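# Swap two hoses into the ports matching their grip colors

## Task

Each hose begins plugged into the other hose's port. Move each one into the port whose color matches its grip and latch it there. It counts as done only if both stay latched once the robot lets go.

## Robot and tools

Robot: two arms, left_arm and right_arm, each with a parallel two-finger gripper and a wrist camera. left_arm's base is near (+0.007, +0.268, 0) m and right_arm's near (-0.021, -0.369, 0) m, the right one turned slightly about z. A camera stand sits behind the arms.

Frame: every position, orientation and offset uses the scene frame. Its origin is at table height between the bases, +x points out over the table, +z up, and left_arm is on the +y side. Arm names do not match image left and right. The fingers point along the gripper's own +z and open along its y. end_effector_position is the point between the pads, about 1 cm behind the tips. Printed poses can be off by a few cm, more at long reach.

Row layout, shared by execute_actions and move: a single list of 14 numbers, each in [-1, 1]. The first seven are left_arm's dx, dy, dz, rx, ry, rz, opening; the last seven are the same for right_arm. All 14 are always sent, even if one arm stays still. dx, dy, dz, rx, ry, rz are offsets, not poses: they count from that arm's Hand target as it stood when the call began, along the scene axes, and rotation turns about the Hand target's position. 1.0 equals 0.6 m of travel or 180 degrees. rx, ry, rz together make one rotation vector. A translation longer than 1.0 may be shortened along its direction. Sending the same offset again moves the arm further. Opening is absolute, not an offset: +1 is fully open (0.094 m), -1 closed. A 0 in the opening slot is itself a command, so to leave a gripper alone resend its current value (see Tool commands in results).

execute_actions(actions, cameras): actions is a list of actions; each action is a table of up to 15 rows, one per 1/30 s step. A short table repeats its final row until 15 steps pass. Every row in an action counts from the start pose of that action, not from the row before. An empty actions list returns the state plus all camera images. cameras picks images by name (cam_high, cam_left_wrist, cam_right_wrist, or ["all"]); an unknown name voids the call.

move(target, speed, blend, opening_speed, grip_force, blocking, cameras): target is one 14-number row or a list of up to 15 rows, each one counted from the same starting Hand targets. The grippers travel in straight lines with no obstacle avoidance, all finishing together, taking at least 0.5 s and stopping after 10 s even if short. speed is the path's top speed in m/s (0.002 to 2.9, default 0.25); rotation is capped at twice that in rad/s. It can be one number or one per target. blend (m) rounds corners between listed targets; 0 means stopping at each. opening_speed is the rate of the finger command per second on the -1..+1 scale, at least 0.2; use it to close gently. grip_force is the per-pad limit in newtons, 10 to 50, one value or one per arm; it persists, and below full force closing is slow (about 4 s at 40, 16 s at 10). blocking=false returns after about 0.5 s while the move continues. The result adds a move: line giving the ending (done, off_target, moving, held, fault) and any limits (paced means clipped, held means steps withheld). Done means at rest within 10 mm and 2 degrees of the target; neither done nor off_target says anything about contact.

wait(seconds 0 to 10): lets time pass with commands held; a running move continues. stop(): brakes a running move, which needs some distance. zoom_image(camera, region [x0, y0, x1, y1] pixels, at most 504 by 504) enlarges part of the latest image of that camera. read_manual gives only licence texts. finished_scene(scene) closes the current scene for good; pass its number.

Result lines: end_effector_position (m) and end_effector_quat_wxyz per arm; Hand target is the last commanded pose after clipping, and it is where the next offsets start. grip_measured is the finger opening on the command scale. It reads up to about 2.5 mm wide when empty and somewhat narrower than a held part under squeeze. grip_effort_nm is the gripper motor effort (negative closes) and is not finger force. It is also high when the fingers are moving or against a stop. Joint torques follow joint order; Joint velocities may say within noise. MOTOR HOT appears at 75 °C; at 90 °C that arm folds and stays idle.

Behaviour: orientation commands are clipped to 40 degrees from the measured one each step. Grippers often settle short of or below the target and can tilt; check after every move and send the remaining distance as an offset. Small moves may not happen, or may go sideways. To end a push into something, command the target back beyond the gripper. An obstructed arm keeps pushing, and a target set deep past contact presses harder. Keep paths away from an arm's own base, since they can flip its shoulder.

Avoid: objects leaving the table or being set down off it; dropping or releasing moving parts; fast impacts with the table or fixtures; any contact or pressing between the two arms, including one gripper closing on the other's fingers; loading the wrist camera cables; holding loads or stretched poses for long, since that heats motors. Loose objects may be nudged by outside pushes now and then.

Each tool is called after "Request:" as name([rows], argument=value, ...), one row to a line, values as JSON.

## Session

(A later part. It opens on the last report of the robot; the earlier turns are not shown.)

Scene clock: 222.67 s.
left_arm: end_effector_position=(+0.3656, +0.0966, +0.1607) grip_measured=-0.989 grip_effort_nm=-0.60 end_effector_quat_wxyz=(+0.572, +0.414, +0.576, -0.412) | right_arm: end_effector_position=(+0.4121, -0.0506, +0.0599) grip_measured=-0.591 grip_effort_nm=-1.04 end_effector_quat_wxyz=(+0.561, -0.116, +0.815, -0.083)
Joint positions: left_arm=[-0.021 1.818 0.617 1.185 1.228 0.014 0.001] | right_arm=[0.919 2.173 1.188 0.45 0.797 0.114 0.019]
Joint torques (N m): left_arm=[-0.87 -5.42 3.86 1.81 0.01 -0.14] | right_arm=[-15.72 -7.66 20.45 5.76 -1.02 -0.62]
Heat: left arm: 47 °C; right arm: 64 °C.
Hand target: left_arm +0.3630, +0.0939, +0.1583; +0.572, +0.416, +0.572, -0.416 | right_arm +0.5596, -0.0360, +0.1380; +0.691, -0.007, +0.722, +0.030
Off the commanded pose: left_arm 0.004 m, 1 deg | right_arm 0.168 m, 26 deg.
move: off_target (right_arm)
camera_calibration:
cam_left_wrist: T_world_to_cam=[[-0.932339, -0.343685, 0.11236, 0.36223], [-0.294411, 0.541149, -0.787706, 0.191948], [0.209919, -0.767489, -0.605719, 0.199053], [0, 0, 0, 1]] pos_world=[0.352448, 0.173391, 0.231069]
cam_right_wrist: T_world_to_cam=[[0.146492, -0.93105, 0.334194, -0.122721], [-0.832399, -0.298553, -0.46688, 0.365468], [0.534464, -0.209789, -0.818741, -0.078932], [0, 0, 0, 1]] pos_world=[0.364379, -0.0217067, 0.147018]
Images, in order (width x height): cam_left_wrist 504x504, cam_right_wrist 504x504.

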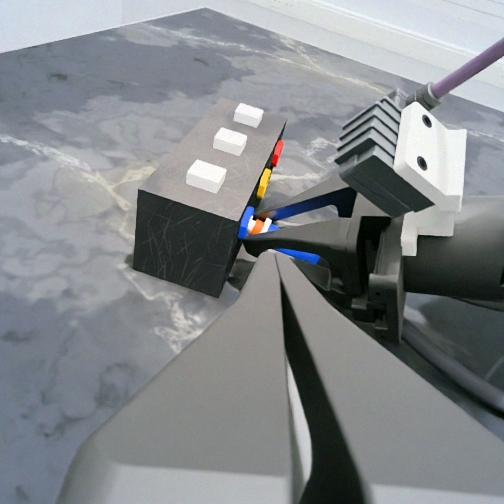

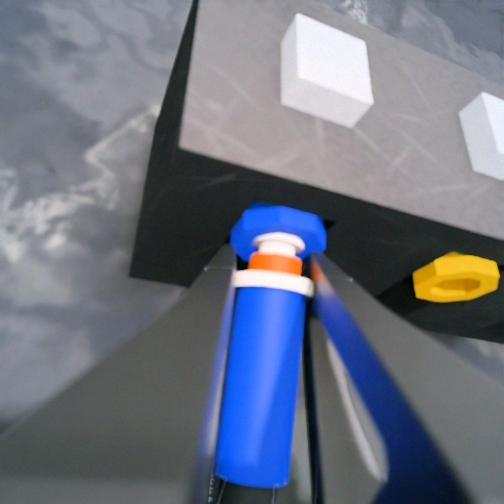

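Request:
move(target=[0,0,0,0,0,0,-1,-0.236,-0.022,-0.124,0,0.1,0,-0.8], speed=0.15, cameras=["cam_left_wrist","cam_right_wrist"])

Request:
zoom_image(camera="cam_left_wrist", region=[220, 190, 320, 270])

Request:
zoom_image(camera="cam_right_wrist", region=[180, 160, 380, 320])

Scene clock: 224.63 s.
left_arm: end_effector_position=(+0.3656, +0.0966, +0.1607) grip_measured=-0.989 grip_effort_nm=-0.61 end_effector_quat_wxyz=(+0.572, +0.414, +0.576, -0.412) | right_arm: end_effector_position=(+0.4069, -0.0493, +0.0565) grip_measured=-0.591 grip_effort_nm=-1.05 end_effector_quat_wxyz=(+0.559, -0.030, +0.829, +0.001)
Joint positions: left_arm=[-0.021 1.818 0.617 1.185 1.228 0.014 0.001] | right_arm=[0.917 2.155 1.155 0.461 0.751 0.355 0.019]
Joint torques (N m): left_arm=[-0.9 -5.41 3.85 1.81 0.02 -0.15] | right_arm=[-1.62 -10.4 6.5 2.62 -0.06 0.42]
Heat: left arm: 47 °C; right arm: 65 °C.
Hand target: left_arm +0.3630, +0.0939, +0.1583; +0.572, +0.416, +0.572, -0.416 | right_arm +0.4180, -0.0492, +0.0636; +0.569, -0.002, +0.822, +0.031
Off the commanded pose: left_arm 0.004 m, 1 deg | right_arm 0.013 m, 5 deg.
move: off_target (right_arm)
camera_calibration:
cam_left_wrist: T_world_to_cam=[[-0.932339, -0.343685, 0.11236, 0.36223], [-0.294411, 0.541149, -0.787706, 0.191948], [0.209919, -0.767489, -0.605719, 0.199053], [0, 0, 0, 1]] pos_world=[0.352448, 0.173391, 0.231069]
cam_right_wrist: T_world_to_cam=[[0.102571, -0.989354, 0.10324, -0.0915913], [-0.8551, -0.140724, -0.498999, 0.37891], [0.508215, -0.0370977, -0.860431, -0.0570758], [0, 0, 0, 1]] pos_world=[0.362408, -0.0394118, 0.149422]
Images, in order (width x height): cam_left_wrist 504x504, cam_right_wrist 504x504.

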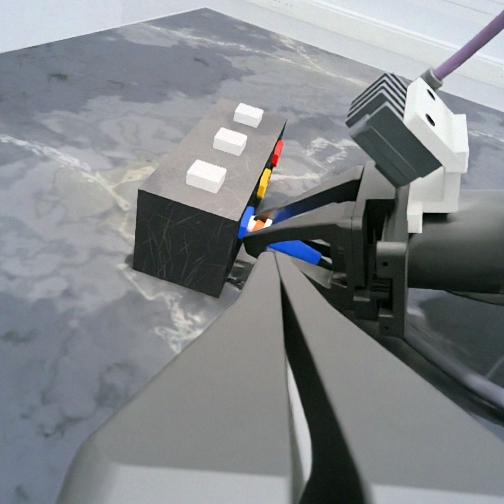

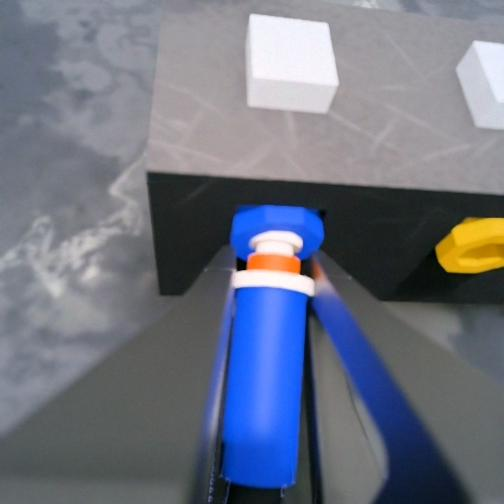

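Scaled by 5.040 from the camera's 504x504 image, which has a finer 720x720 frame.

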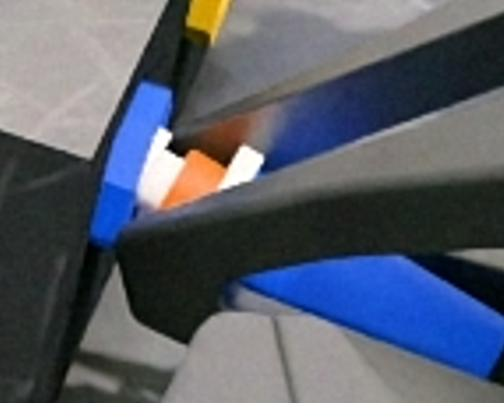

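Scaled by 2.520 from the camera's 504x504 image, which has a finer 720x720 frame.

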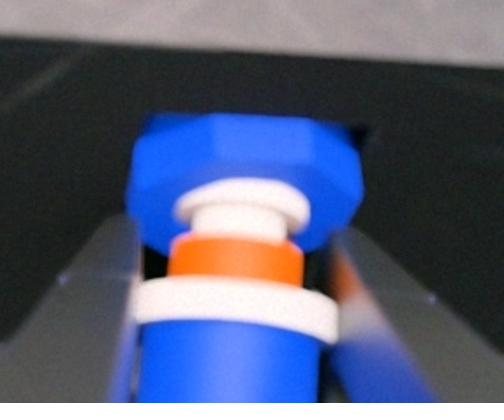

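Request:
move([
  [0,0,0,0,0,0,-1,-0.011,0,-0.012,0,0,0,-0.8],
  [0,0,0,0,0,0,-1,-0.011,0,-0.012,0,0,0,-0.45],
  [0,0,0,0,0,0,-1,-0.06,-0.004,-0.005,0,0,0,-0.45],
], speed=0.08, cameras=["cam_left_wrist","cam_right_wrist"])

Request:
zoom_image(camera="cam_left_wrist", region=[220, 190, 340, 286])

Request:
zoom_image(camera="cam_right_wrist", region=[180, 160, 380, 320])

Scene clock: 227.63 s.
left_arm: end_effector_position=(+0.3656, +0.0966, +0.1607) grip_measured=-0.989 grip_effort_nm=-0.60 end_effector_quat_wxyz=(+0.572, +0.414, +0.576, -0.412) | right_arm: end_effector_position=(+0.3813, -0.0523, +0.0347) grip_measured=-0.452 grip_effort_nm=0.10 end_effector_quat_wxyz=(+0.552, -0.022, +0.834, +0.011)
Joint positions: left_arm=[-0.021 1.818 0.617 1.185 1.228 0.014 0.001] | right_arm=[0.957 2.155 1.059 0.52 0.771 0.419 0.026]
Joint torques (N m): left_arm=[-0.91 -5.41 3.85 1.81 0.02 -0.14] | right_arm=[0.44 -14.72 4.4 2.24 0.36 0.2]
Heat: left arm: 47 °C; right arm: 64 °C.
Hand target: left_arm +0.3630, +0.0939, +0.1583; +0.572, +0.416, +0.572, -0.416 | right_arm +0.3820, -0.0516, +0.0606; +0.569, -0.002, +0.822, +0.031
Off the commanded pose: left_arm 0.004 m, 1 deg | right_arm 0.026 m, 4 deg.
move: off_target (right_arm); target 2's new opening was sent with right_arm's hand 0.005 m and 4 deg from that target
camera_calibration:
cam_left_wrist: T_world_to_cam=[[-0.932339, -0.343685, 0.11236, 0.36223], [-0.294411, 0.541149, -0.787706, 0.191948], [0.209919, -0.767489, -0.605719, 0.199053], [0, 0, 0, 1]] pos_world=[0.352448, 0.173391, 0.231069]
cam_right_wrist: T_world_to_cam=[[0.102866, -0.991718, 0.0769009, -0.0890028], [-0.864165, -0.127385, -0.486819, 0.349328], [0.492583, -0.0163779, -0.870111, -0.0555185], [0, 0, 0, 1]] pos_world=[0.33838, -0.0446758, 0.128597]
Images, in order (width x height): cam_left_wrist 504x504, cam_right_wrist 504x504.

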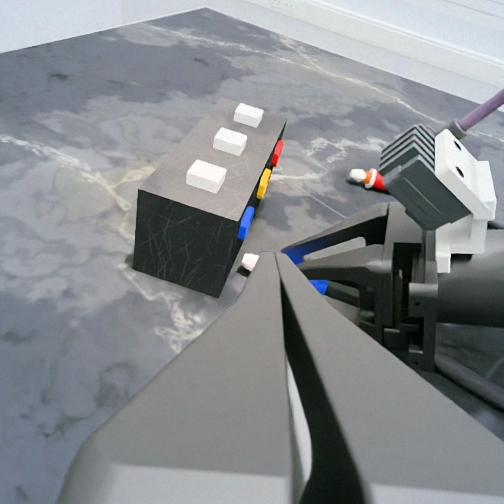

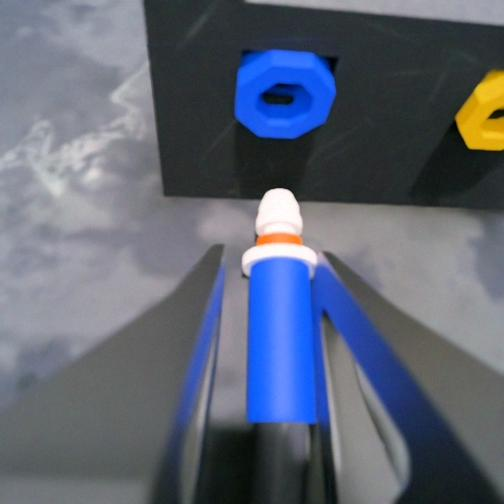

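Scaled by 4.200 from the camera's 504x504 image, which has a finer 720x720 frame.

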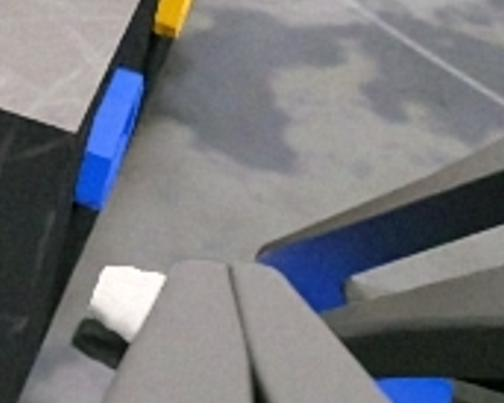

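Scaled by 2.520 from the camera's 504x504 image, which has a finer 720x720 frame.

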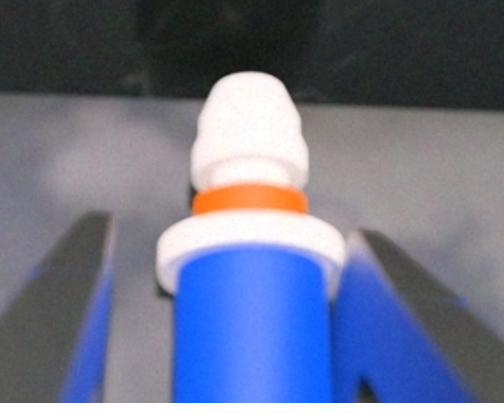

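Request:
zoom_image(camera="cam_right_wrist", region=[225, 40, 350, 150])

Request:
zoom_image(camera="cam_right_wrist", region=[440, 60, 504, 160])

Scaled by 4.032 from the camera's 504x504 image, which has a finer 720x720 frame.

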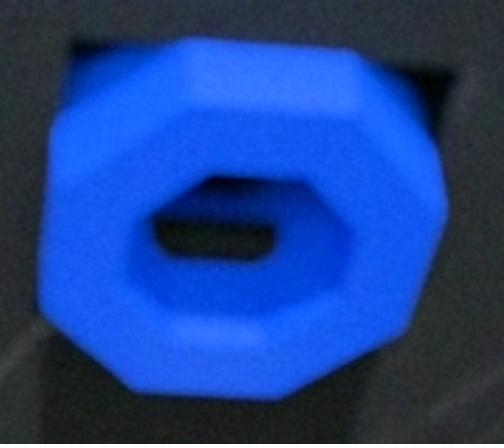

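Scaled by 5.040 from the camera's 504x504 image, which has a finer 720x720 frame.

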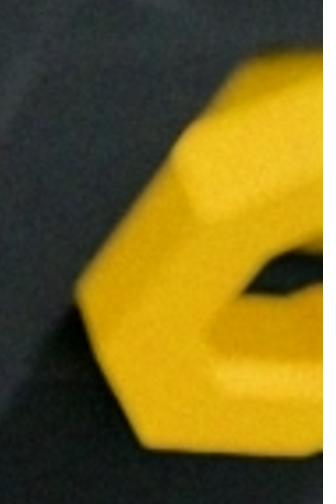

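Request:
move(target=[0,0,0,0,0,0,-1,-0.002,0.0,-0.029,0,0.0,0,-0.45], speed=0.06, cameras=["cam_right_wrist"])

Scene clock: 229.20 s.
left_arm: end_effector_position=(+0.3656, +0.0966, +0.1607) grip_measured=-0.989 grip_effort_nm=-0.60 end_effector_quat_wxyz=(+0.572, +0.414, +0.576, -0.412) | right_arm: end_effector_position=(+0.3827, -0.0512, +0.0402) grip_measured=-0.452 grip_effort_nm=0.10 end_effector_quat_wxyz=(+0.563, -0.011, +0.826, +0.025)
Joint positions: left_arm=[-0.021 1.818 0.617 1.185 1.228 0.014 0.001] | right_arm=[0.957 2.155 1.047 0.574 0.774 0.422 0.026]
Joint torques (N m): left_arm=[-0.9 -5.42 3.84 1.81 0.02 -0.15] | right_arm=[0.7 -10.85 4.21 2.29 0.35 0.19]
Heat: left arm: 47 °C; right arm: 63 °C.
Hand target: left_arm +0.3630, +0.0939, +0.1583; +0.572, +0.416, +0.572, -0.416 | right_arm +0.3808, -0.0516, +0.0432; +0.569, -0.002, +0.822, +0.031
Off the commanded pose: left_arm 0.004 m, 1 deg | right_arm 0.004 m, 2 deg.
move: done
camera_calibration:
cam_right_wrist: T_world_to_cam=[[0.0971749, -0.994254, 0.0448961, -0.0851075], [-0.850911, -0.106394, -0.514423, 0.350483], [0.516244, 0.0117864, -0.856361, -0.0596987], [0, 0, 0, 1]] pos_world=[0.337319, -0.0466256, 0.132994]
Images, in order (width x height): cam_right_wrist 504x504.

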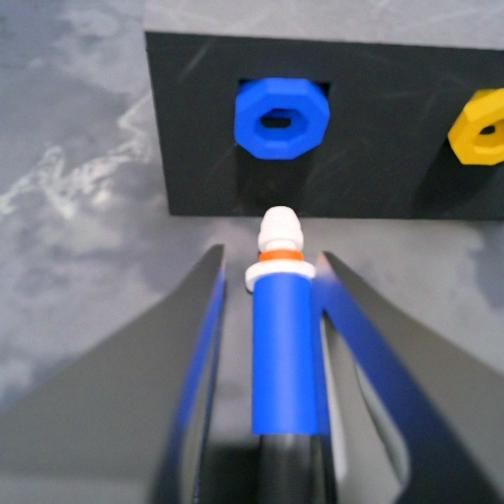

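Request:
move([
  [0,0,0,0,0,0,-1,0.012,-0.006,-0.025,0,0.0,0.01,-0.45],
  [0,0,0,0,0,0,-1,0.012,-0.006,-0.025,0,0.0,0.01,-0.8],
], speed=0.08, cameras=["cam_left_wrist","cam_right_wrist"])

Request:
zoom_image(camera="cam_right_wrist", region=[180, 160, 380, 320])

Scene clock: 231.20 s.
left_arm: end_effector_position=(+0.3656, +0.0966, +0.1607) grip_measured=-0.989 grip_effort_nm=-0.60 end_effector_quat_wxyz=(+0.572, +0.414, +0.576, -0.412) | right_arm: end_effector_position=(+0.3905, -0.0510, +0.0427) grip_measured=-0.798 grip_effort_nm=-0.14 end_effector_quat_wxyz=(+0.580, -0.004, +0.813, +0.050)
Joint positions: left_arm=[-0.021 1.818 0.617 1.185 1.228 0.014 0.001] | right_arm=[0.938 2.177 1.025 0.699 0.743 0.399 0.01]
Joint torques (N m): left_arm=[-0.91 -5.42 3.86 1.81 0.01 -0.15] | right_arm=[-0.12 -8.98 4.11 2.01 0.07 0.01]
Heat: left arm: 47 °C; right arm: 62 °C.
Hand target: left_arm +0.3630, +0.0939, +0.1583; +0.572, +0.416, +0.572, -0.416 | right_arm +0.3880, -0.0552, +0.0281; +0.569, -0.015, +0.821, +0.040
Off the commanded pose: left_arm 0.004 m, 1 deg | right_arm 0.015 m, 2 deg.
move: off_target (right_arm)
camera_calibration:
cam_left_wrist: T_world_to_cam=[[-0.932339, -0.343685, 0.11236, 0.36223], [-0.294411, 0.541149, -0.787706, 0.191948], [0.209919, -0.767489, -0.605719, 0.199053], [0, 0, 0, 1]] pos_world=[0.352448, 0.173391, 0.231069]
cam_right_wrist: T_world_to_cam=[[0.112424, -0.993659, -0.00180808, -0.0897356], [-0.827328, -0.0925969, -0.554034, 0.351621], [0.550354, 0.0637826, -0.832492, -0.0732159], [0, 0, 0, 1]] pos_world=[0.341289, -0.0519377, 0.133696]
Images, in order (width x height): cam_left_wrist 504x504, cam_right_wrist 504x504.

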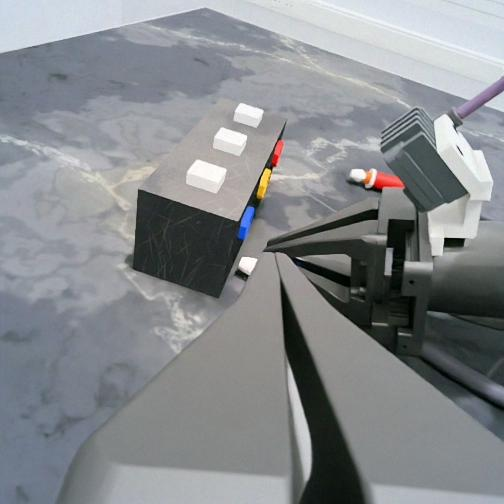

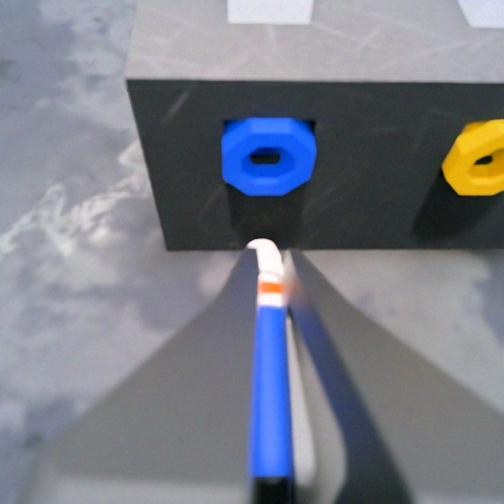

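Scaled by 2.520 from the camera's 504x504 image, which has a finer 720x720 frame.

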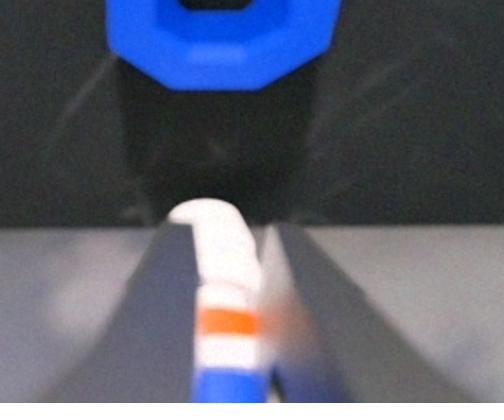

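Request:
move([
  [0,0,0,0,0,0,-1,0.0,0,0.02,0,0.0,0.0,-0.15],
], speed=0.08, cameras=["cam_right_wrist"])

Scene clock: 232.23 s.
left_arm: end_effector_position=(+0.3656, +0.0966, +0.1607) grip_measured=-0.989 grip_effort_nm=-0.60 end_effector_quat_wxyz=(+0.572, +0.414, +0.576, -0.412) | right_arm: end_effector_position=(+0.3872, -0.0541, +0.0330) grip_measured=-0.152 grip_effort_nm=0.11 end_effector_quat_wxyz=(+0.566, -0.016, +0.824, +0.035)
Joint positions: left_arm=[-0.021 1.818 0.617 1.185 1.228 0.014 0.001] | right_arm=[0.938 2.177 1.025 0.647 0.738 0.399 0.04]
Joint torques (N m): left_arm=[-0.91 -5.41 3.85 1.81 0.02 -0.15] | right_arm=[-0.13 -11.99 4.52 2.12 0.13 0.01]
Heat: left arm: 47 °C; right arm: 62 °C.
Hand target: left_arm +0.3630, +0.0939, +0.1583; +0.572, +0.416, +0.572, -0.416 | right_arm +0.3880, -0.0552, +0.0401; +0.569, -0.015, +0.821, +0.040
Off the commanded pose: left_arm 0.004 m, 1 deg | right_arm 0.007 m, 1 deg.
move: done
camera_calibration:
cam_right_wrist: T_world_to_cam=[[0.117008, -0.992568, 0.0334274, -0.0953401], [-0.845666, -0.117226, -0.52068, 0.34797], [0.520729, 0.0326551, -0.853098, -0.0687807], [0, 0, 0, 1]] pos_world=[0.341238, -0.0515945, 0.125691]
Images, in order (width x height): cam_right_wrist 504x504.

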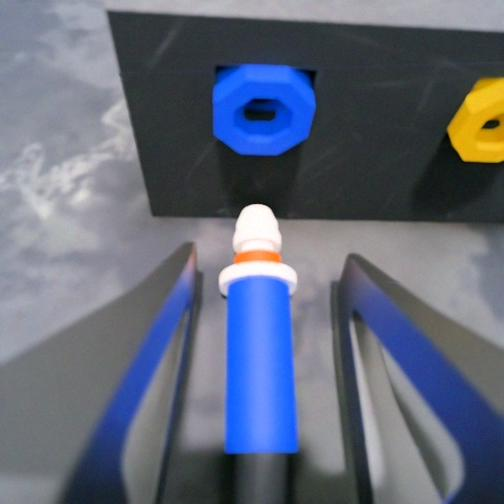

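Request:
move([
  [0,0,0,0,0,0,-1,0.0,0.003,-0.014,0,0.0,0.0,-0.15],
], speed=0.08, cameras=["cam_right_wrist"])

Scene clock: 233.07 s.
left_arm: end_effector_position=(+0.3656, +0.0966, +0.1607) grip_measured=-0.989 grip_effort_nm=-0.61 end_effector_quat_wxyz=(+0.572, +0.414, +0.576, -0.412) | right_arm: end_effector_position=(+0.3874, -0.0539, +0.0335) grip_measured=-0.152 grip_effort_nm=0.11 end_effector_quat_wxyz=(+0.566, -0.015, +0.823, +0.036)
Joint positions: left_arm=[-0.021 1.818 0.617 1.185 1.228 0.014 0.001] | right_arm=[0.938 2.177 1.025 0.65 0.738 0.399 0.04]
Joint torques (N m): left_arm=[-0.9 -5.42 3.85 1.81 0.01 -0.15] | right_arm=[0.14 -9.54 4.92 2.35 0.15 0.03]
Heat: left arm: 47 °C; right arm: 62 °C.
Hand target: left_arm +0.3630, +0.0939, +0.1583; +0.572, +0.416, +0.572, -0.416 | right_arm +0.3880, -0.0534, +0.0317; +0.569, -0.015, +0.821, +0.040
Off the commanded pose: left_arm 0.004 m, 1 deg | right_arm 0.002 m, 1 deg.
move: done
camera_calibration:
cam_right_wrist: T_world_to_cam=[[0.116913, -0.992652, 0.031207, -0.0950421], [-0.84463, -0.11591, -0.522652, 0.348144], [0.522428, 0.0347463, -0.851975, -0.0690547], [0, 0, 0, 1]] pos_world=[0.341241, -0.0515908, 0.126091]
Images, in order (width x height): cam_right_wrist 504x504.

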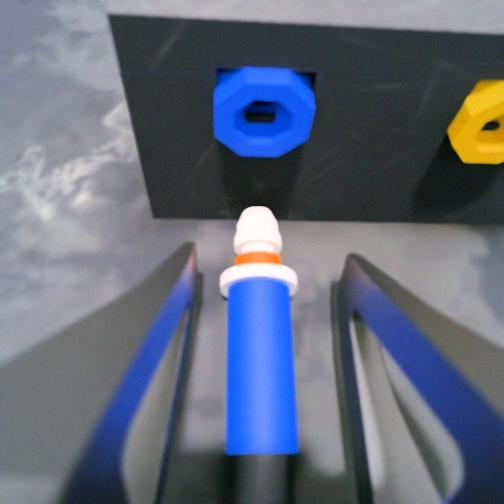

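Request:
move([
  [0,0,0,0,0,0,-1,0.0,0.022,0.03,0,0.0,0.0,-0.15],
  [0,0,0,0,0,0,-1,0.0,0.007,-0.009,0,0.0,0.0,-0.15],
], speed=0.1, cameras=["cam_right_wrist"])

Scene clock: 235.60 s.
left_arm: end_effector_position=(+0.3656, +0.0966, +0.1607) grip_measured=-0.989 grip_effort_nm=-0.60 end_effector_quat_wxyz=(+0.572, +0.414, +0.576, -0.412) | right_arm: end_effector_position=(+0.3879, -0.0452, +0.0356) grip_measured=-0.152 grip_effort_nm=0.11 end_effector_quat_wxyz=(+0.571, -0.015, +0.820, +0.042)
Joint positions: left_arm=[-0.021 1.818 0.617 1.185 1.228 0.014 0.001] | right_arm=[0.949 2.192 1.049 0.656 0.745 0.399 0.04]
Joint torques (N m): left_arm=[-0.91 -5.41 3.86 1.82 0.02 -0.14] | right_arm=[-0.28 -9.02 4.18 2.35 0.17 0.09]
Heat: left arm: 46 °C; right arm: 62 °C.
Hand target: left_arm +0.3630, +0.0939, +0.1583; +0.572, +0.416, +0.572, -0.416 | right_arm +0.3880, -0.0492, +0.0263; +0.569, -0.015, +0.821, +0.040
Off the commanded pose: left_arm 0.004 m, 1 deg | right_arm 0.010 m, 0 deg.
move: done
camera_calibration:
cam_right_wrist: T_world_to_cam=[[0.122366, -0.992208, 0.0234347, -0.0882938], [-0.837845, -0.115929, -0.533456, 0.348306], [0.532016, 0.0456423, -0.845503, -0.0712957], [0, 0, 0, 1]] pos_world=[0.340561, -0.0439731, 0.127594]
Images, in order (width x height): cam_right_wrist 504x504.

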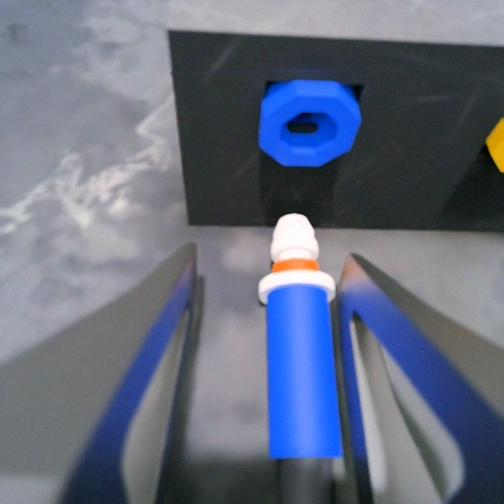

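Request:
move([
  [0,0,0,0,0,0,-1,0.0,-0.008,-0.013,0,0.02,0.0,-0.15],
], speed=0.1, cameras=["cam_right_wrist"])

Scene clock: 238.23 s.
left_arm: end_effector_position=(+0.3656, +0.0966, +0.1607) grip_measured=-0.989 grip_effort_nm=-0.60 end_effector_quat_wxyz=(+0.572, +0.414, +0.576, -0.412) | right_arm: end_effector_position=(+0.3891, -0.0475, +0.0307) grip_measured=-0.152 grip_effort_nm=0.11 end_effector_quat_wxyz=(+0.561, -0.008, +0.826, +0.049)
Joint positions: left_arm=[-0.021 1.818 0.617 1.185 1.228 0.014 0.001] | right_arm=[0.939 2.192 1.049 0.635 0.723 0.43 0.04]
Joint torques (N m): left_arm=[-0.88 -5.42 3.86 1.81 0.02 -0.15] | right_arm=[-0.73 -10.4 4.78 1.51 -0.01 0.22]
Heat: left arm: 46 °C; right arm: 61 °C.
Hand target: left_arm +0.3630, +0.0939, +0.1583; +0.572, +0.416, +0.572, -0.416 | right_arm +0.3880, -0.0540, +0.0185; +0.543, -0.014, +0.839, +0.040
Off the commanded pose: left_arm 0.004 m, 1 deg | right_arm 0.014 m, 3 deg.
move: off_target (right_arm)
camera_calibration:
cam_right_wrist: T_world_to_cam=[[0.12026, -0.992742, 0.00108435, -0.0892026], [-0.850683, -0.103614, -0.515366, 0.351464], [0.511738, 0.0610553, -0.856969, -0.0670495], [0, 0, 0, 1]] pos_world=[0.344024, -0.0480449, 0.12377]
Images, in order (width x height): cam_right_wrist 504x504.

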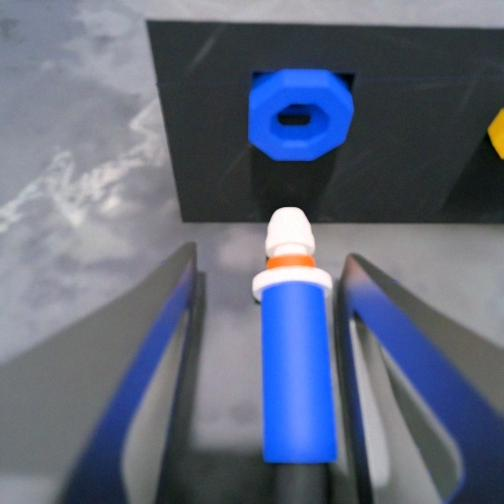

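Request:
move([
  [0,0,0,0,0,0,-1,-0.004,-0.005,-0.012,0,0.0,0.0,-0.15],
], speed=0.1, cameras=["cam_right_wrist"])

Scene clock: 240.73 s.
left_arm: end_effector_position=(+0.3656, +0.0966, +0.1607) grip_measured=-0.989 grip_effort_nm=-0.60 end_effector_quat_wxyz=(+0.572, +0.414, +0.576, -0.412) | right_arm: end_effector_position=(+0.3892, -0.0467, +0.0311) grip_measured=-0.152 grip_effort_nm=0.11 end_effector_quat_wxyz=(+0.562, -0.008, +0.826, +0.052)
Joint positions: left_arm=[-0.021 1.818 0.617 1.185 1.228 0.014 0.001] | right_arm=[0.939 2.192 1.049 0.638 0.72 0.432 0.04]
Joint torques (N m): left_arm=[-0.9 -5.44 3.82 1.81 0.01 -0.15] | right_arm=[-0.69 -9.44 3.19 1.82 -0.01 0.2]
Heat: left arm: 46 °C; right arm: 60 °C.
Hand target: left_arm +0.3630, +0.0939, +0.1583; +0.572, +0.416, +0.572, -0.416 | right_arm +0.3855, -0.0570, +0.0112; +0.543, -0.014, +0.839, +0.040
Off the commanded pose: left_arm 0.004 m, 1 deg | right_arm 0.023 m, 3 deg.
move: off_target (right_arm)
camera_calibration:
cam_right_wrist: T_world_to_cam=[[0.122319, -0.992483, -0.00383263, -0.0890936], [-0.850041, -0.102769, -0.516594, 0.35175], [0.512317, 0.0664472, -0.856222, -0.0668076], [0, 0, 0, 1]] pos_world=[0.344126, -0.0478359, 0.124168]
Images, in order (width x height): cam_right_wrist 504x504.

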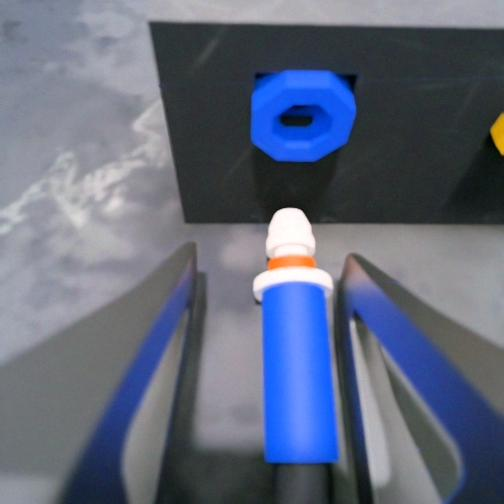

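Request:
move([
  [0,0,0,0,0,0,-1,-0.004,0.012,0.05,0,0.08,0.0,-0.15],
  [0,0,0,0,0,0,-1,-0.001,0.004,0.02,0,0.08,0.0,-0.15],
], speed=0.1, cameras=["cam_right_wrist"])

Scene clock: 243.33 s.
left_arm: end_effector_position=(+0.3656, +0.0966, +0.1607) grip_measured=-0.989 grip_effort_nm=-0.60 end_effector_quat_wxyz=(+0.572, +0.414, +0.576, -0.412) | right_arm: end_effector_position=(+0.3853, -0.0541, +0.0250) grip_measured=-0.152 grip_effort_nm=0.11 end_effector_quat_wxyz=(+0.435, -0.011, +0.900, +0.034)
Joint positions: left_arm=[-0.021 1.818 0.617 1.185 1.228 0.014 0.001] | right_arm=[0.894 2.109 1.215 0.07 0.567 0.59 0.04]
Joint torques (N m): left_arm=[-0.91 -5.39 3.84 1.82 0.01 -0.15] | right_arm=[-0.17 -10.82 5.09 1.96 0.08 0.14]
Heat: left arm: 46 °C; right arm: 61 °C.
Hand target: left_arm +0.3630, +0.0939, +0.1583; +0.572, +0.416, +0.572, -0.416 | right_arm +0.3850, -0.0545, +0.0233; +0.433, -0.009, +0.900, +0.042
Off the commanded pose: left_arm 0.004 m, 1 deg | right_arm 0.002 m, 1 deg.
move: done
camera_calibration:
cam_right_wrist: T_world_to_cam=[[0.119653, -0.992807, 0.00406802, -0.0951805], [-0.962324, -0.116984, -0.245453, 0.380127], [0.244163, 0.0254543, -0.9694, 0.0345398], [0, 0, 0, 1]] pos_world=[0.36876, -0.0509061, 0.127173]
Images, in order (width x height): cam_right_wrist 504x504.

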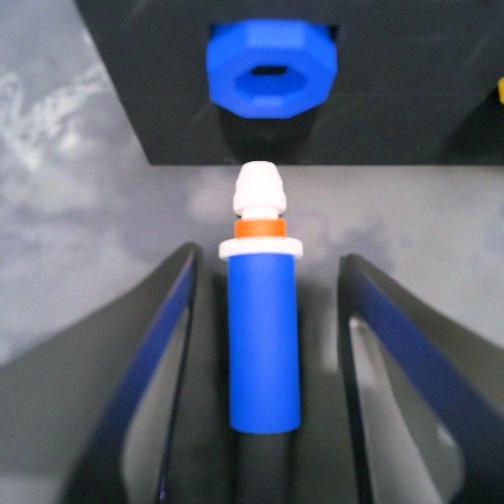

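Request:
move([
  [0,0,0,0,0,0,-1,0.0,0,0,0,0,0.0,-0.8],
], opening_speed=1.0, cameras=["cam_right_wrist"])

Scene clock: 244.27 s.
left_arm: end_effector_position=(+0.3656, +0.0966, +0.1607) grip_measured=-0.989 grip_effort_nm=-0.60 end_effector_quat_wxyz=(+0.572, +0.414, +0.576, -0.412) | right_arm: end_effector_position=(+0.3852, -0.0536, +0.0249) grip_measured=-0.601 grip_effort_nm=-1.05 end_effector_quat_wxyz=(+0.435, -0.012, +0.900, +0.035)
Joint positions: left_arm=[-0.021 1.818 0.617 1.185 1.228 0.014 0.001] | right_arm=[0.893 2.109 1.215 0.072 0.563 0.59 0.019]
Joint torques (N m): left_arm=[-0.91 -5.41 3.88 1.81 0.02 -0.15] | right_arm=[-0.21 -10.86 5.05 1.94 0.13 0.13]
Heat: left arm: 46 °C; right arm: 61 °C.
Hand target: left_arm +0.3630, +0.0939, +0.1583; +0.572, +0.416, +0.572, -0.416 | right_arm +0.3850, -0.0547, +0.0233; +0.433, -0.009, +0.900, +0.041
Off the commanded pose: left_arm 0.004 m, 1 deg | right_arm 0.002 m, 1 deg.
move: done
camera_calibration:
cam_right_wrist: T_world_to_cam=[[0.121867, -0.992546, 0.00118162, -0.0953382], [-0.962376, -0.118454, -0.244542, 0.380158], [0.242859, 0.0286644, -0.969638, 0.035059], [0, 0, 0, 1]] pos_world=[0.368959, -0.0506013, 0.127072]
Images, in order (width x height): cam_right_wrist 504x504.

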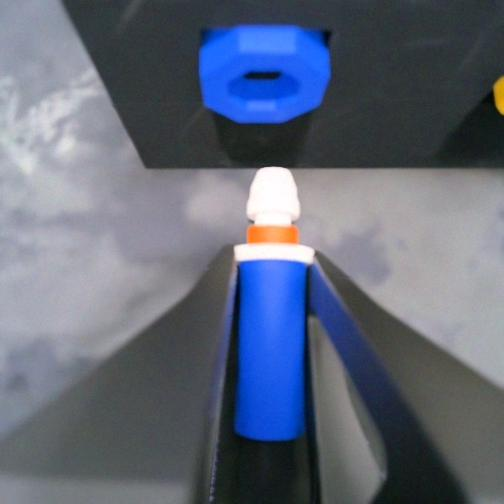

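Request:
move([
  [0,0,0,0,0,0,-1,-0.0667,0.005,0.0133,0,0,0,-0.8],
  [0,0,0,0,0,0,-1,-0.0833,0.01,0.0792,0,0,0.005,-0.8],
  [0,0,0,0,0,0,-1,0,0.0203,0.0792,0,0,0.005,-0.8],
], blend=[0.01,0.01,0], speed=0.08, cameras=["cam_left_wrist","cam_right_wrist"])

Request:
zoom_image(camera="cam_left_wrist", region=[220, 190, 340, 286])

Request:
zoom_image(camera="cam_right_wrist", region=[160, 100, 400, 292])

Scene clock: 246.87 s.
left_arm: end_effector_position=(+0.3656, +0.0966, +0.1607) grip_measured=-0.989 grip_effort_nm=-0.60 end_effector_quat_wxyz=(+0.572, +0.414, +0.576, -0.412) | right_arm: end_effector_position=(+0.3767, -0.0510, +0.0634) grip_measured=-0.601 grip_effort_nm=-1.05 end_effector_quat_wxyz=(+0.425, -0.017, +0.904, +0.036)
Joint positions: left_arm=[-0.021 1.818 0.617 1.185 1.228 0.014 0.001] | right_arm=[0.907 2.015 1.269 -0.101 0.555 0.603 0.019]
Joint torques (N m): left_arm=[-0.9 -5.39 3.85 1.82 0.02 -0.15] | right_arm=[0.14 -9.06 9.69 1.85 0.19 -0.01]
Heat: left arm: 46 °C; right arm: 61 °C.
Hand target: left_arm +0.3630, +0.0939, +0.1583; +0.572, +0.416, +0.572, -0.416 | right_arm +0.3850, -0.0424, +0.0709; +0.433, -0.016, +0.900, +0.045
Off the commanded pose: left_arm 0.004 m, 1 deg | right_arm 0.014 m, 1 deg.
move: off_target (right_arm)
camera_calibration:
cam_left_wrist: T_world_to_cam=[[-0.932339, -0.343685, 0.11236, 0.36223], [-0.294411, 0.541149, -0.787706, 0.191948], [0.209919, -0.767489, -0.605719, 0.199053], [0, 0, 0, 1]] pos_world=[0.352448, 0.173391, 0.231069]
cam_right_wrist: T_world_to_cam=[[0.132527, -0.991175, 0.00295863, -0.0959341], [-0.966228, -0.129855, -0.222577, 0.381093], [0.220997, 0.0266386, -0.974911, 0.082843], [0, 0, 0, 1]] pos_world=[0.362629, -0.0478073, 0.165871]
Images, in order (width x height): cam_left_wrist 504x504, cam_right_wrist 504x504.

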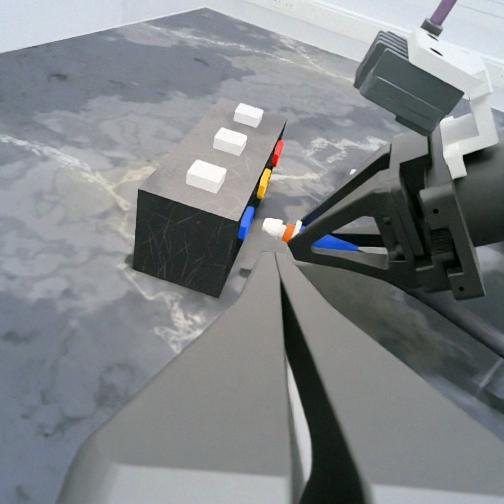

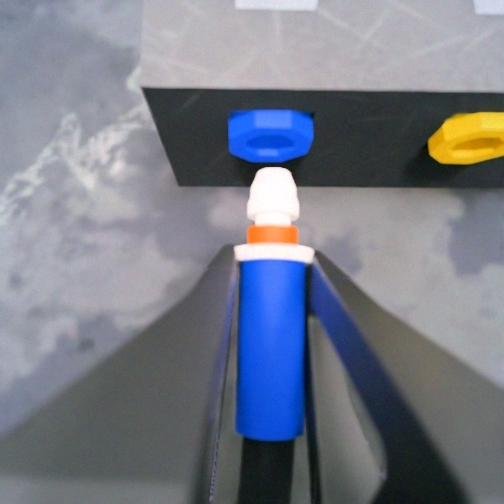

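Scaled by 4.200 from the camera's 504x504 image, which has a finer 720x720 frame.

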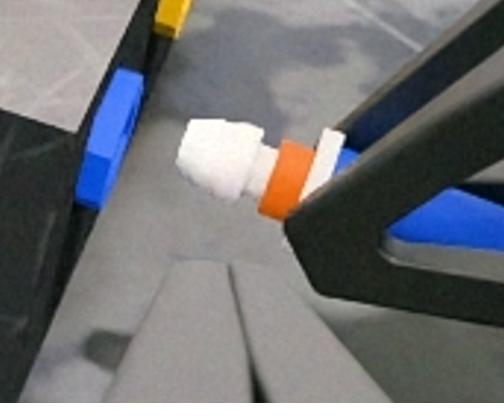

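Scaled by 2.100 from the camera's 504x504 image, which has a finer 720x720 frame.

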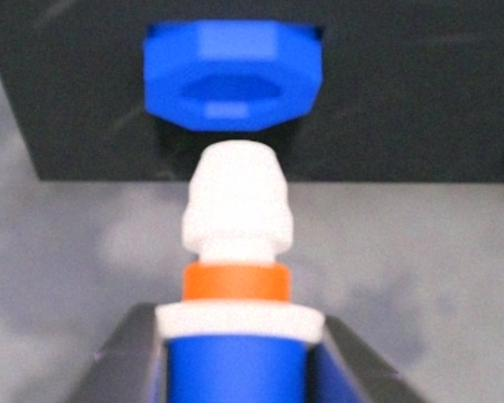

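Request:
move(target=[0,0,0,0,0,0,-1,0.0333,0.0075,0.003,0,0,0,-0.8], speed=0.05, cameras=["cam_left_wrist","cam_right_wrist"])

Request:
zoom_image(camera="cam_left_wrist", region=[220, 190, 320, 270])

Request:
zoom_image(camera="cam_right_wrist", region=[180, 130, 380, 290])

Scene clock: 248.33 s.
left_arm: end_effector_position=(+0.3656, +0.0966, +0.1607) grip_measured=-0.989 grip_effort_nm=-0.60 end_effector_quat_wxyz=(+0.572, +0.414, +0.576, -0.412) | right_arm: end_effector_position=(+0.3871, -0.0448, +0.0598) grip_measured=-0.601 grip_effort_nm=-1.04 end_effector_quat_wxyz=(+0.412, -0.029, +0.910, +0.032)
Joint positions: left_arm=[-0.021 1.818 0.617 1.185 1.228 0.014 0.001] | right_arm=[0.891 2.061 1.344 -0.147 0.527 0.579 0.019]
Joint torques (N m): left_arm=[-0.88 -5.42 3.85 1.82 0.02 -0.15] | right_arm=[-0.99 -9.28 10.43 2.13 0.32 -0.01]
Heat: left arm: 46 °C; right arm: 61 °C.
Hand target: left_arm +0.3630, +0.0939, +0.1583; +0.572, +0.416, +0.572, -0.416 | right_arm +0.4049, -0.0379, +0.0726; +0.433, -0.016, +0.900, +0.045
Off the commanded pose: left_arm 0.004 m, 1 deg | right_arm 0.023 m, 3 deg.
move: off_target (right_arm)
camera_calibration:
cam_left_wrist: T_world_to_cam=[[-0.932339, -0.343685, 0.11236, 0.36223], [-0.294411, 0.541149, -0.787706, 0.191948], [0.209919, -0.767489, -0.605719, 0.199053], [0, 0, 0, 1]] pos_world=[0.352448, 0.173391, 0.231069]
cam_right_wrist: T_world_to_cam=[[0.151051, -0.988389, 0.0164393, -0.0989737], [-0.96899, -0.151335, -0.195338, 0.389629], [0.195558, 0.0135764, -0.980598, 0.0864172], [0, 0, 0, 1]] pos_world=[0.375597, -0.0400333, 0.162477]
Images, in order (width x height): cam_left_wrist 504x504, cam_right_wrist 504x504.

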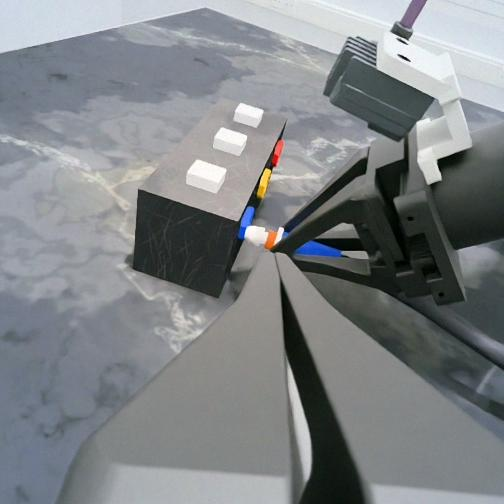

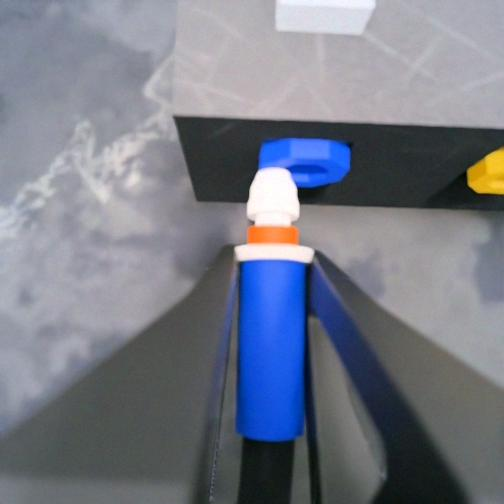

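Scaled by 5.040 from the camera's 504x504 image, which has a finer 720x720 frame.

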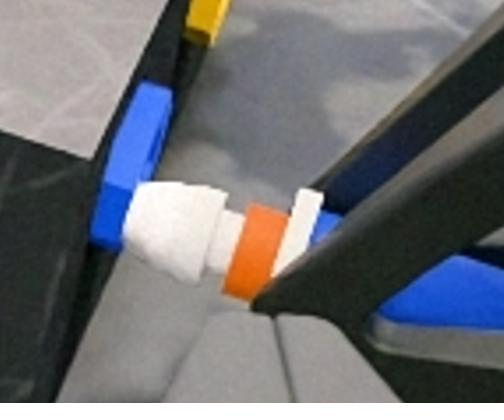

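Scaled by 2.520 from the camera's 504x504 image, which has a finer 720x720 frame.

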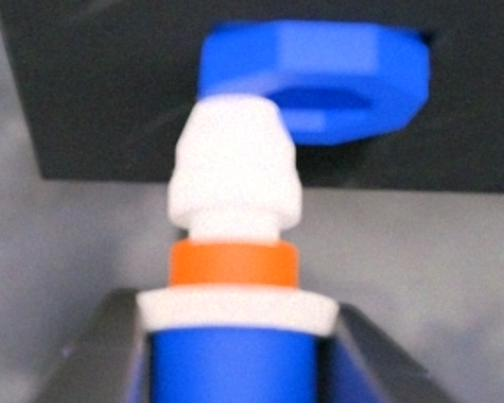

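Request:
move([
  [0,0,0,0,0,0,-1,-0.06,-0.018,0.006,0,0,0,-0.8],
  [0,0,0,0,0,0,-1,-0.02,-0.009,0.006,0,0,0,-0.8],
], speed=0.07, blend=[0.003,0], cameras=["cam_left_wrist","cam_right_wrist"])

Request:
zoom_image(camera="cam_left_wrist", region=[220, 190, 320, 270])

Request:
zoom_image(camera="cam_right_wrist", region=[180, 130, 380, 290])

Scene clock: 249.83 s.
left_arm: end_effector_position=(+0.3656, +0.0966, +0.1607) grip_measured=-0.989 grip_effort_nm=-0.60 end_effector_quat_wxyz=(+0.572, +0.414, +0.576, -0.412) | right_arm: end_effector_position=(+0.3828, -0.0533, +0.0562) grip_measured=-0.601 grip_effort_nm=-1.05 end_effector_quat_wxyz=(+0.415, -0.022, +0.909, +0.026)
Joint positions: left_arm=[-0.021 1.818 0.617 1.185 1.228 0.014 0.001] | right_arm=[0.891 2.044 1.3 -0.128 0.543 0.59 0.019]
Joint torques (N m): left_arm=[-0.9 -5.42 3.84 1.82 0.01 -0.15] | right_arm=[0.12 -11.32 9.57 1.91 0.22 0.02]
Heat: left arm: 45 °C; right arm: 61 °C.
Hand target: left_arm +0.3630, +0.0939, +0.1583; +0.572, +0.416, +0.572, -0.416 | right_arm +0.3929, -0.0433, +0.0762; +0.433, -0.016, +0.900, +0.045
Off the commanded pose: left_arm 0.004 m, 1 deg | right_arm 0.025 m, 3 deg.
move: off_target (right_arm)
camera_calibration:
cam_left_wrist: T_world_to_cam=[[-0.932339, -0.343685, 0.11236, 0.36223], [-0.294411, 0.541149, -0.787706, 0.191948], [0.209919, -0.767489, -0.605719, 0.199053], [0, 0, 0, 1]] pos_world=[0.352448, 0.173391, 0.231069]
cam_right_wrist: T_world_to_cam=[[0.133738, -0.990762, 0.0224563, -0.100487], [-0.970644, -0.135526, -0.198701, 0.385203], [0.199909, 0.00477674, -0.979803, 0.0817343], [0, 0, 0, 1]] pos_world=[0.370994, -0.0477439, 0.15888]
Images, in order (width x height): cam_left_wrist 504x504, cam_right_wrist 504x504.

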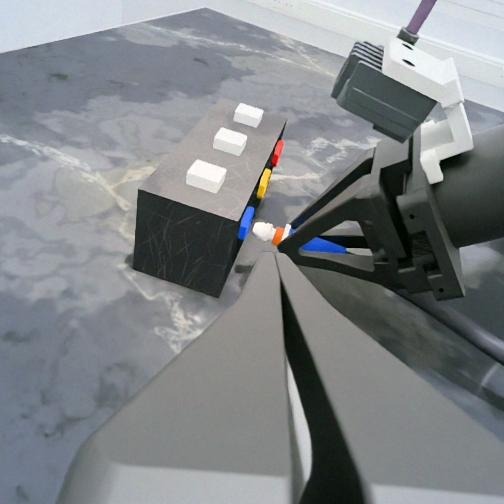

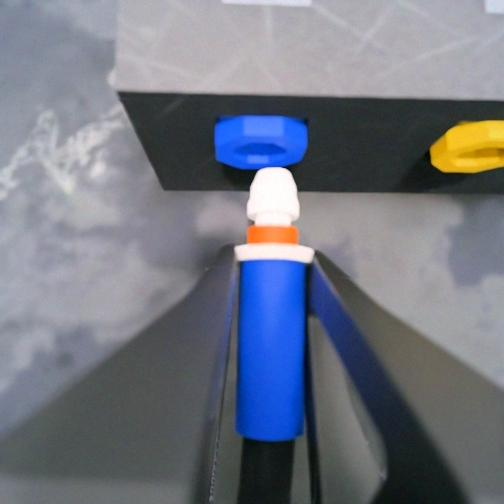

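Scaled by 5.040 from the camera's 504x504 image, which has a finer 720x720 frame.

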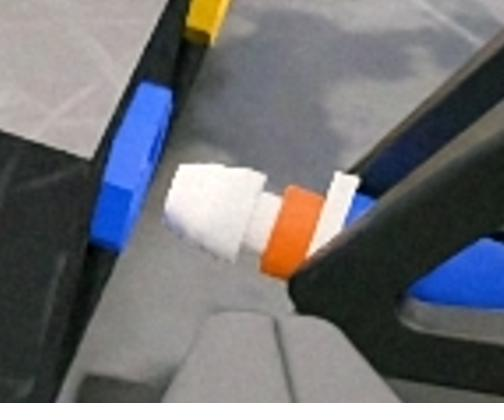

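Scaled by 2.520 from the camera's 504x504 image, which has a finer 720x720 frame.

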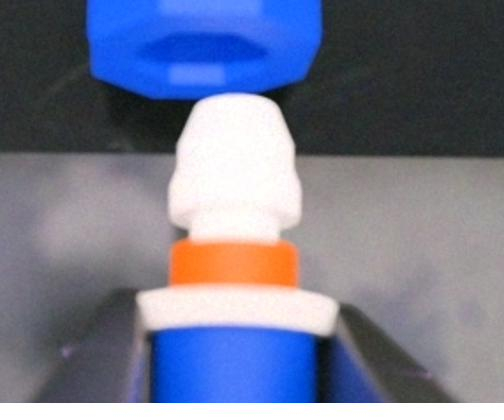

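Request:
move([
  [0,0,0,0,0,0,-1,-0.0465,-0.0112,-0.0437,0,0,0,-0.8],
  [0,0,0,0,0,0,-1,-0.0465,-0.0078,-0.0137,0,0,0,-0.8],
  [0,0,0,0,0,0,-1,0.0035,0.0052,-0.0067,0,0,0,-0.8],
], speed=0.08, blend=[0.004,0.004,0], cameras=["cam_left_wrist","cam_right_wrist"])

Request:
zoom_image(camera="cam_left_wrist", region=[220, 190, 320, 270])

Request:
zoom_image(camera="cam_right_wrist", region=[180, 130, 380, 290])

Scene clock: 251.67 s.
left_arm: end_effector_position=(+0.3656, +0.0966, +0.1607) grip_measured=-0.989 grip_effort_nm=-0.60 end_effector_quat_wxyz=(+0.572, +0.414, +0.576, -0.412) | right_arm: end_effector_position=(+0.3857, -0.0475, +0.0644) grip_measured=-0.601 grip_effort_nm=-1.05 end_effector_quat_wxyz=(+0.424, -0.019, +0.905, +0.037)
Joint positions: left_arm=[-0.021 1.818 0.617 1.185 1.228 0.014 0.001] | right_arm=[0.895 2.04 1.312 -0.114 0.543 0.591 0.019]
Joint torques (N m): left_arm=[-0.9 -5.42 3.85 1.82 0.01 -0.15] | right_arm=[-0.17 -9.31 9.77 1.86 0.24 -0.01]
Heat: left arm: 45 °C; right arm: 61 °C.
Hand target: left_arm +0.3630, +0.0939, +0.1583; +0.572, +0.416, +0.572, -0.416 | right_arm +0.3950, -0.0403, +0.0721; +0.433, -0.016, +0.900, +0.045
Off the commanded pose: left_arm 0.004 m, 1 deg | right_arm 0.014 m, 2 deg.
move: off_target (right_arm)
camera_calibration:
cam_left_wrist: T_world_to_cam=[[-0.932339, -0.343685, 0.11236, 0.36223], [-0.294411, 0.541149, -0.787706, 0.191948], [0.209919, -0.767489, -0.605719, 0.199053], [0, 0, 0, 1]] pos_world=[0.352448, 0.173391, 0.231069]
cam_right_wrist: T_world_to_cam=[[0.136199, -0.990678, 0.00274299, -0.0949942], [-0.966248, -0.133451, -0.220353, 0.390135], [0.218664, 0.0273615, -0.975416, 0.0826753], [0, 0, 0, 1]] pos_world=[0.371827, -0.044307, 0.166871]
Images, in order (width x height): cam_left_wrist 504x504, cam_right_wrist 504x504.

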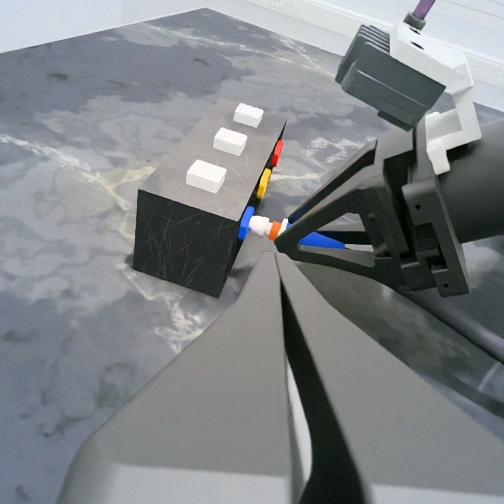

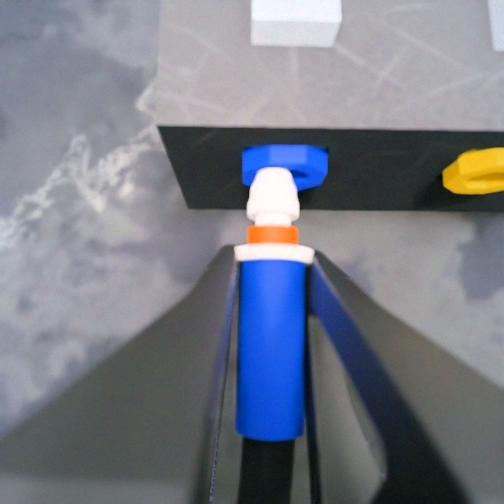

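Scaled by 5.040 from the camera's 504x504 image, which has a finer 720x720 frame.

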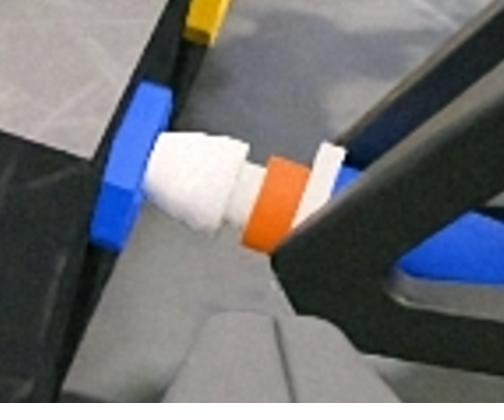

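Scaled by 2.520 from the camera's 504x504 image, which has a finer 720x720 frame.

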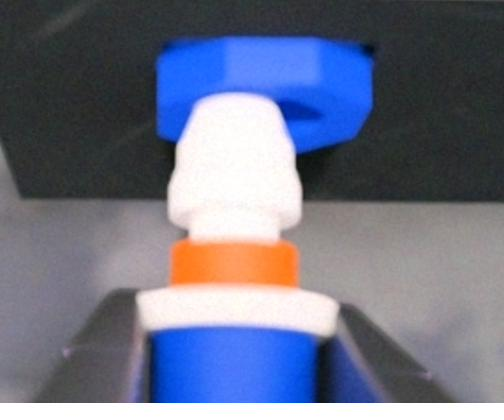

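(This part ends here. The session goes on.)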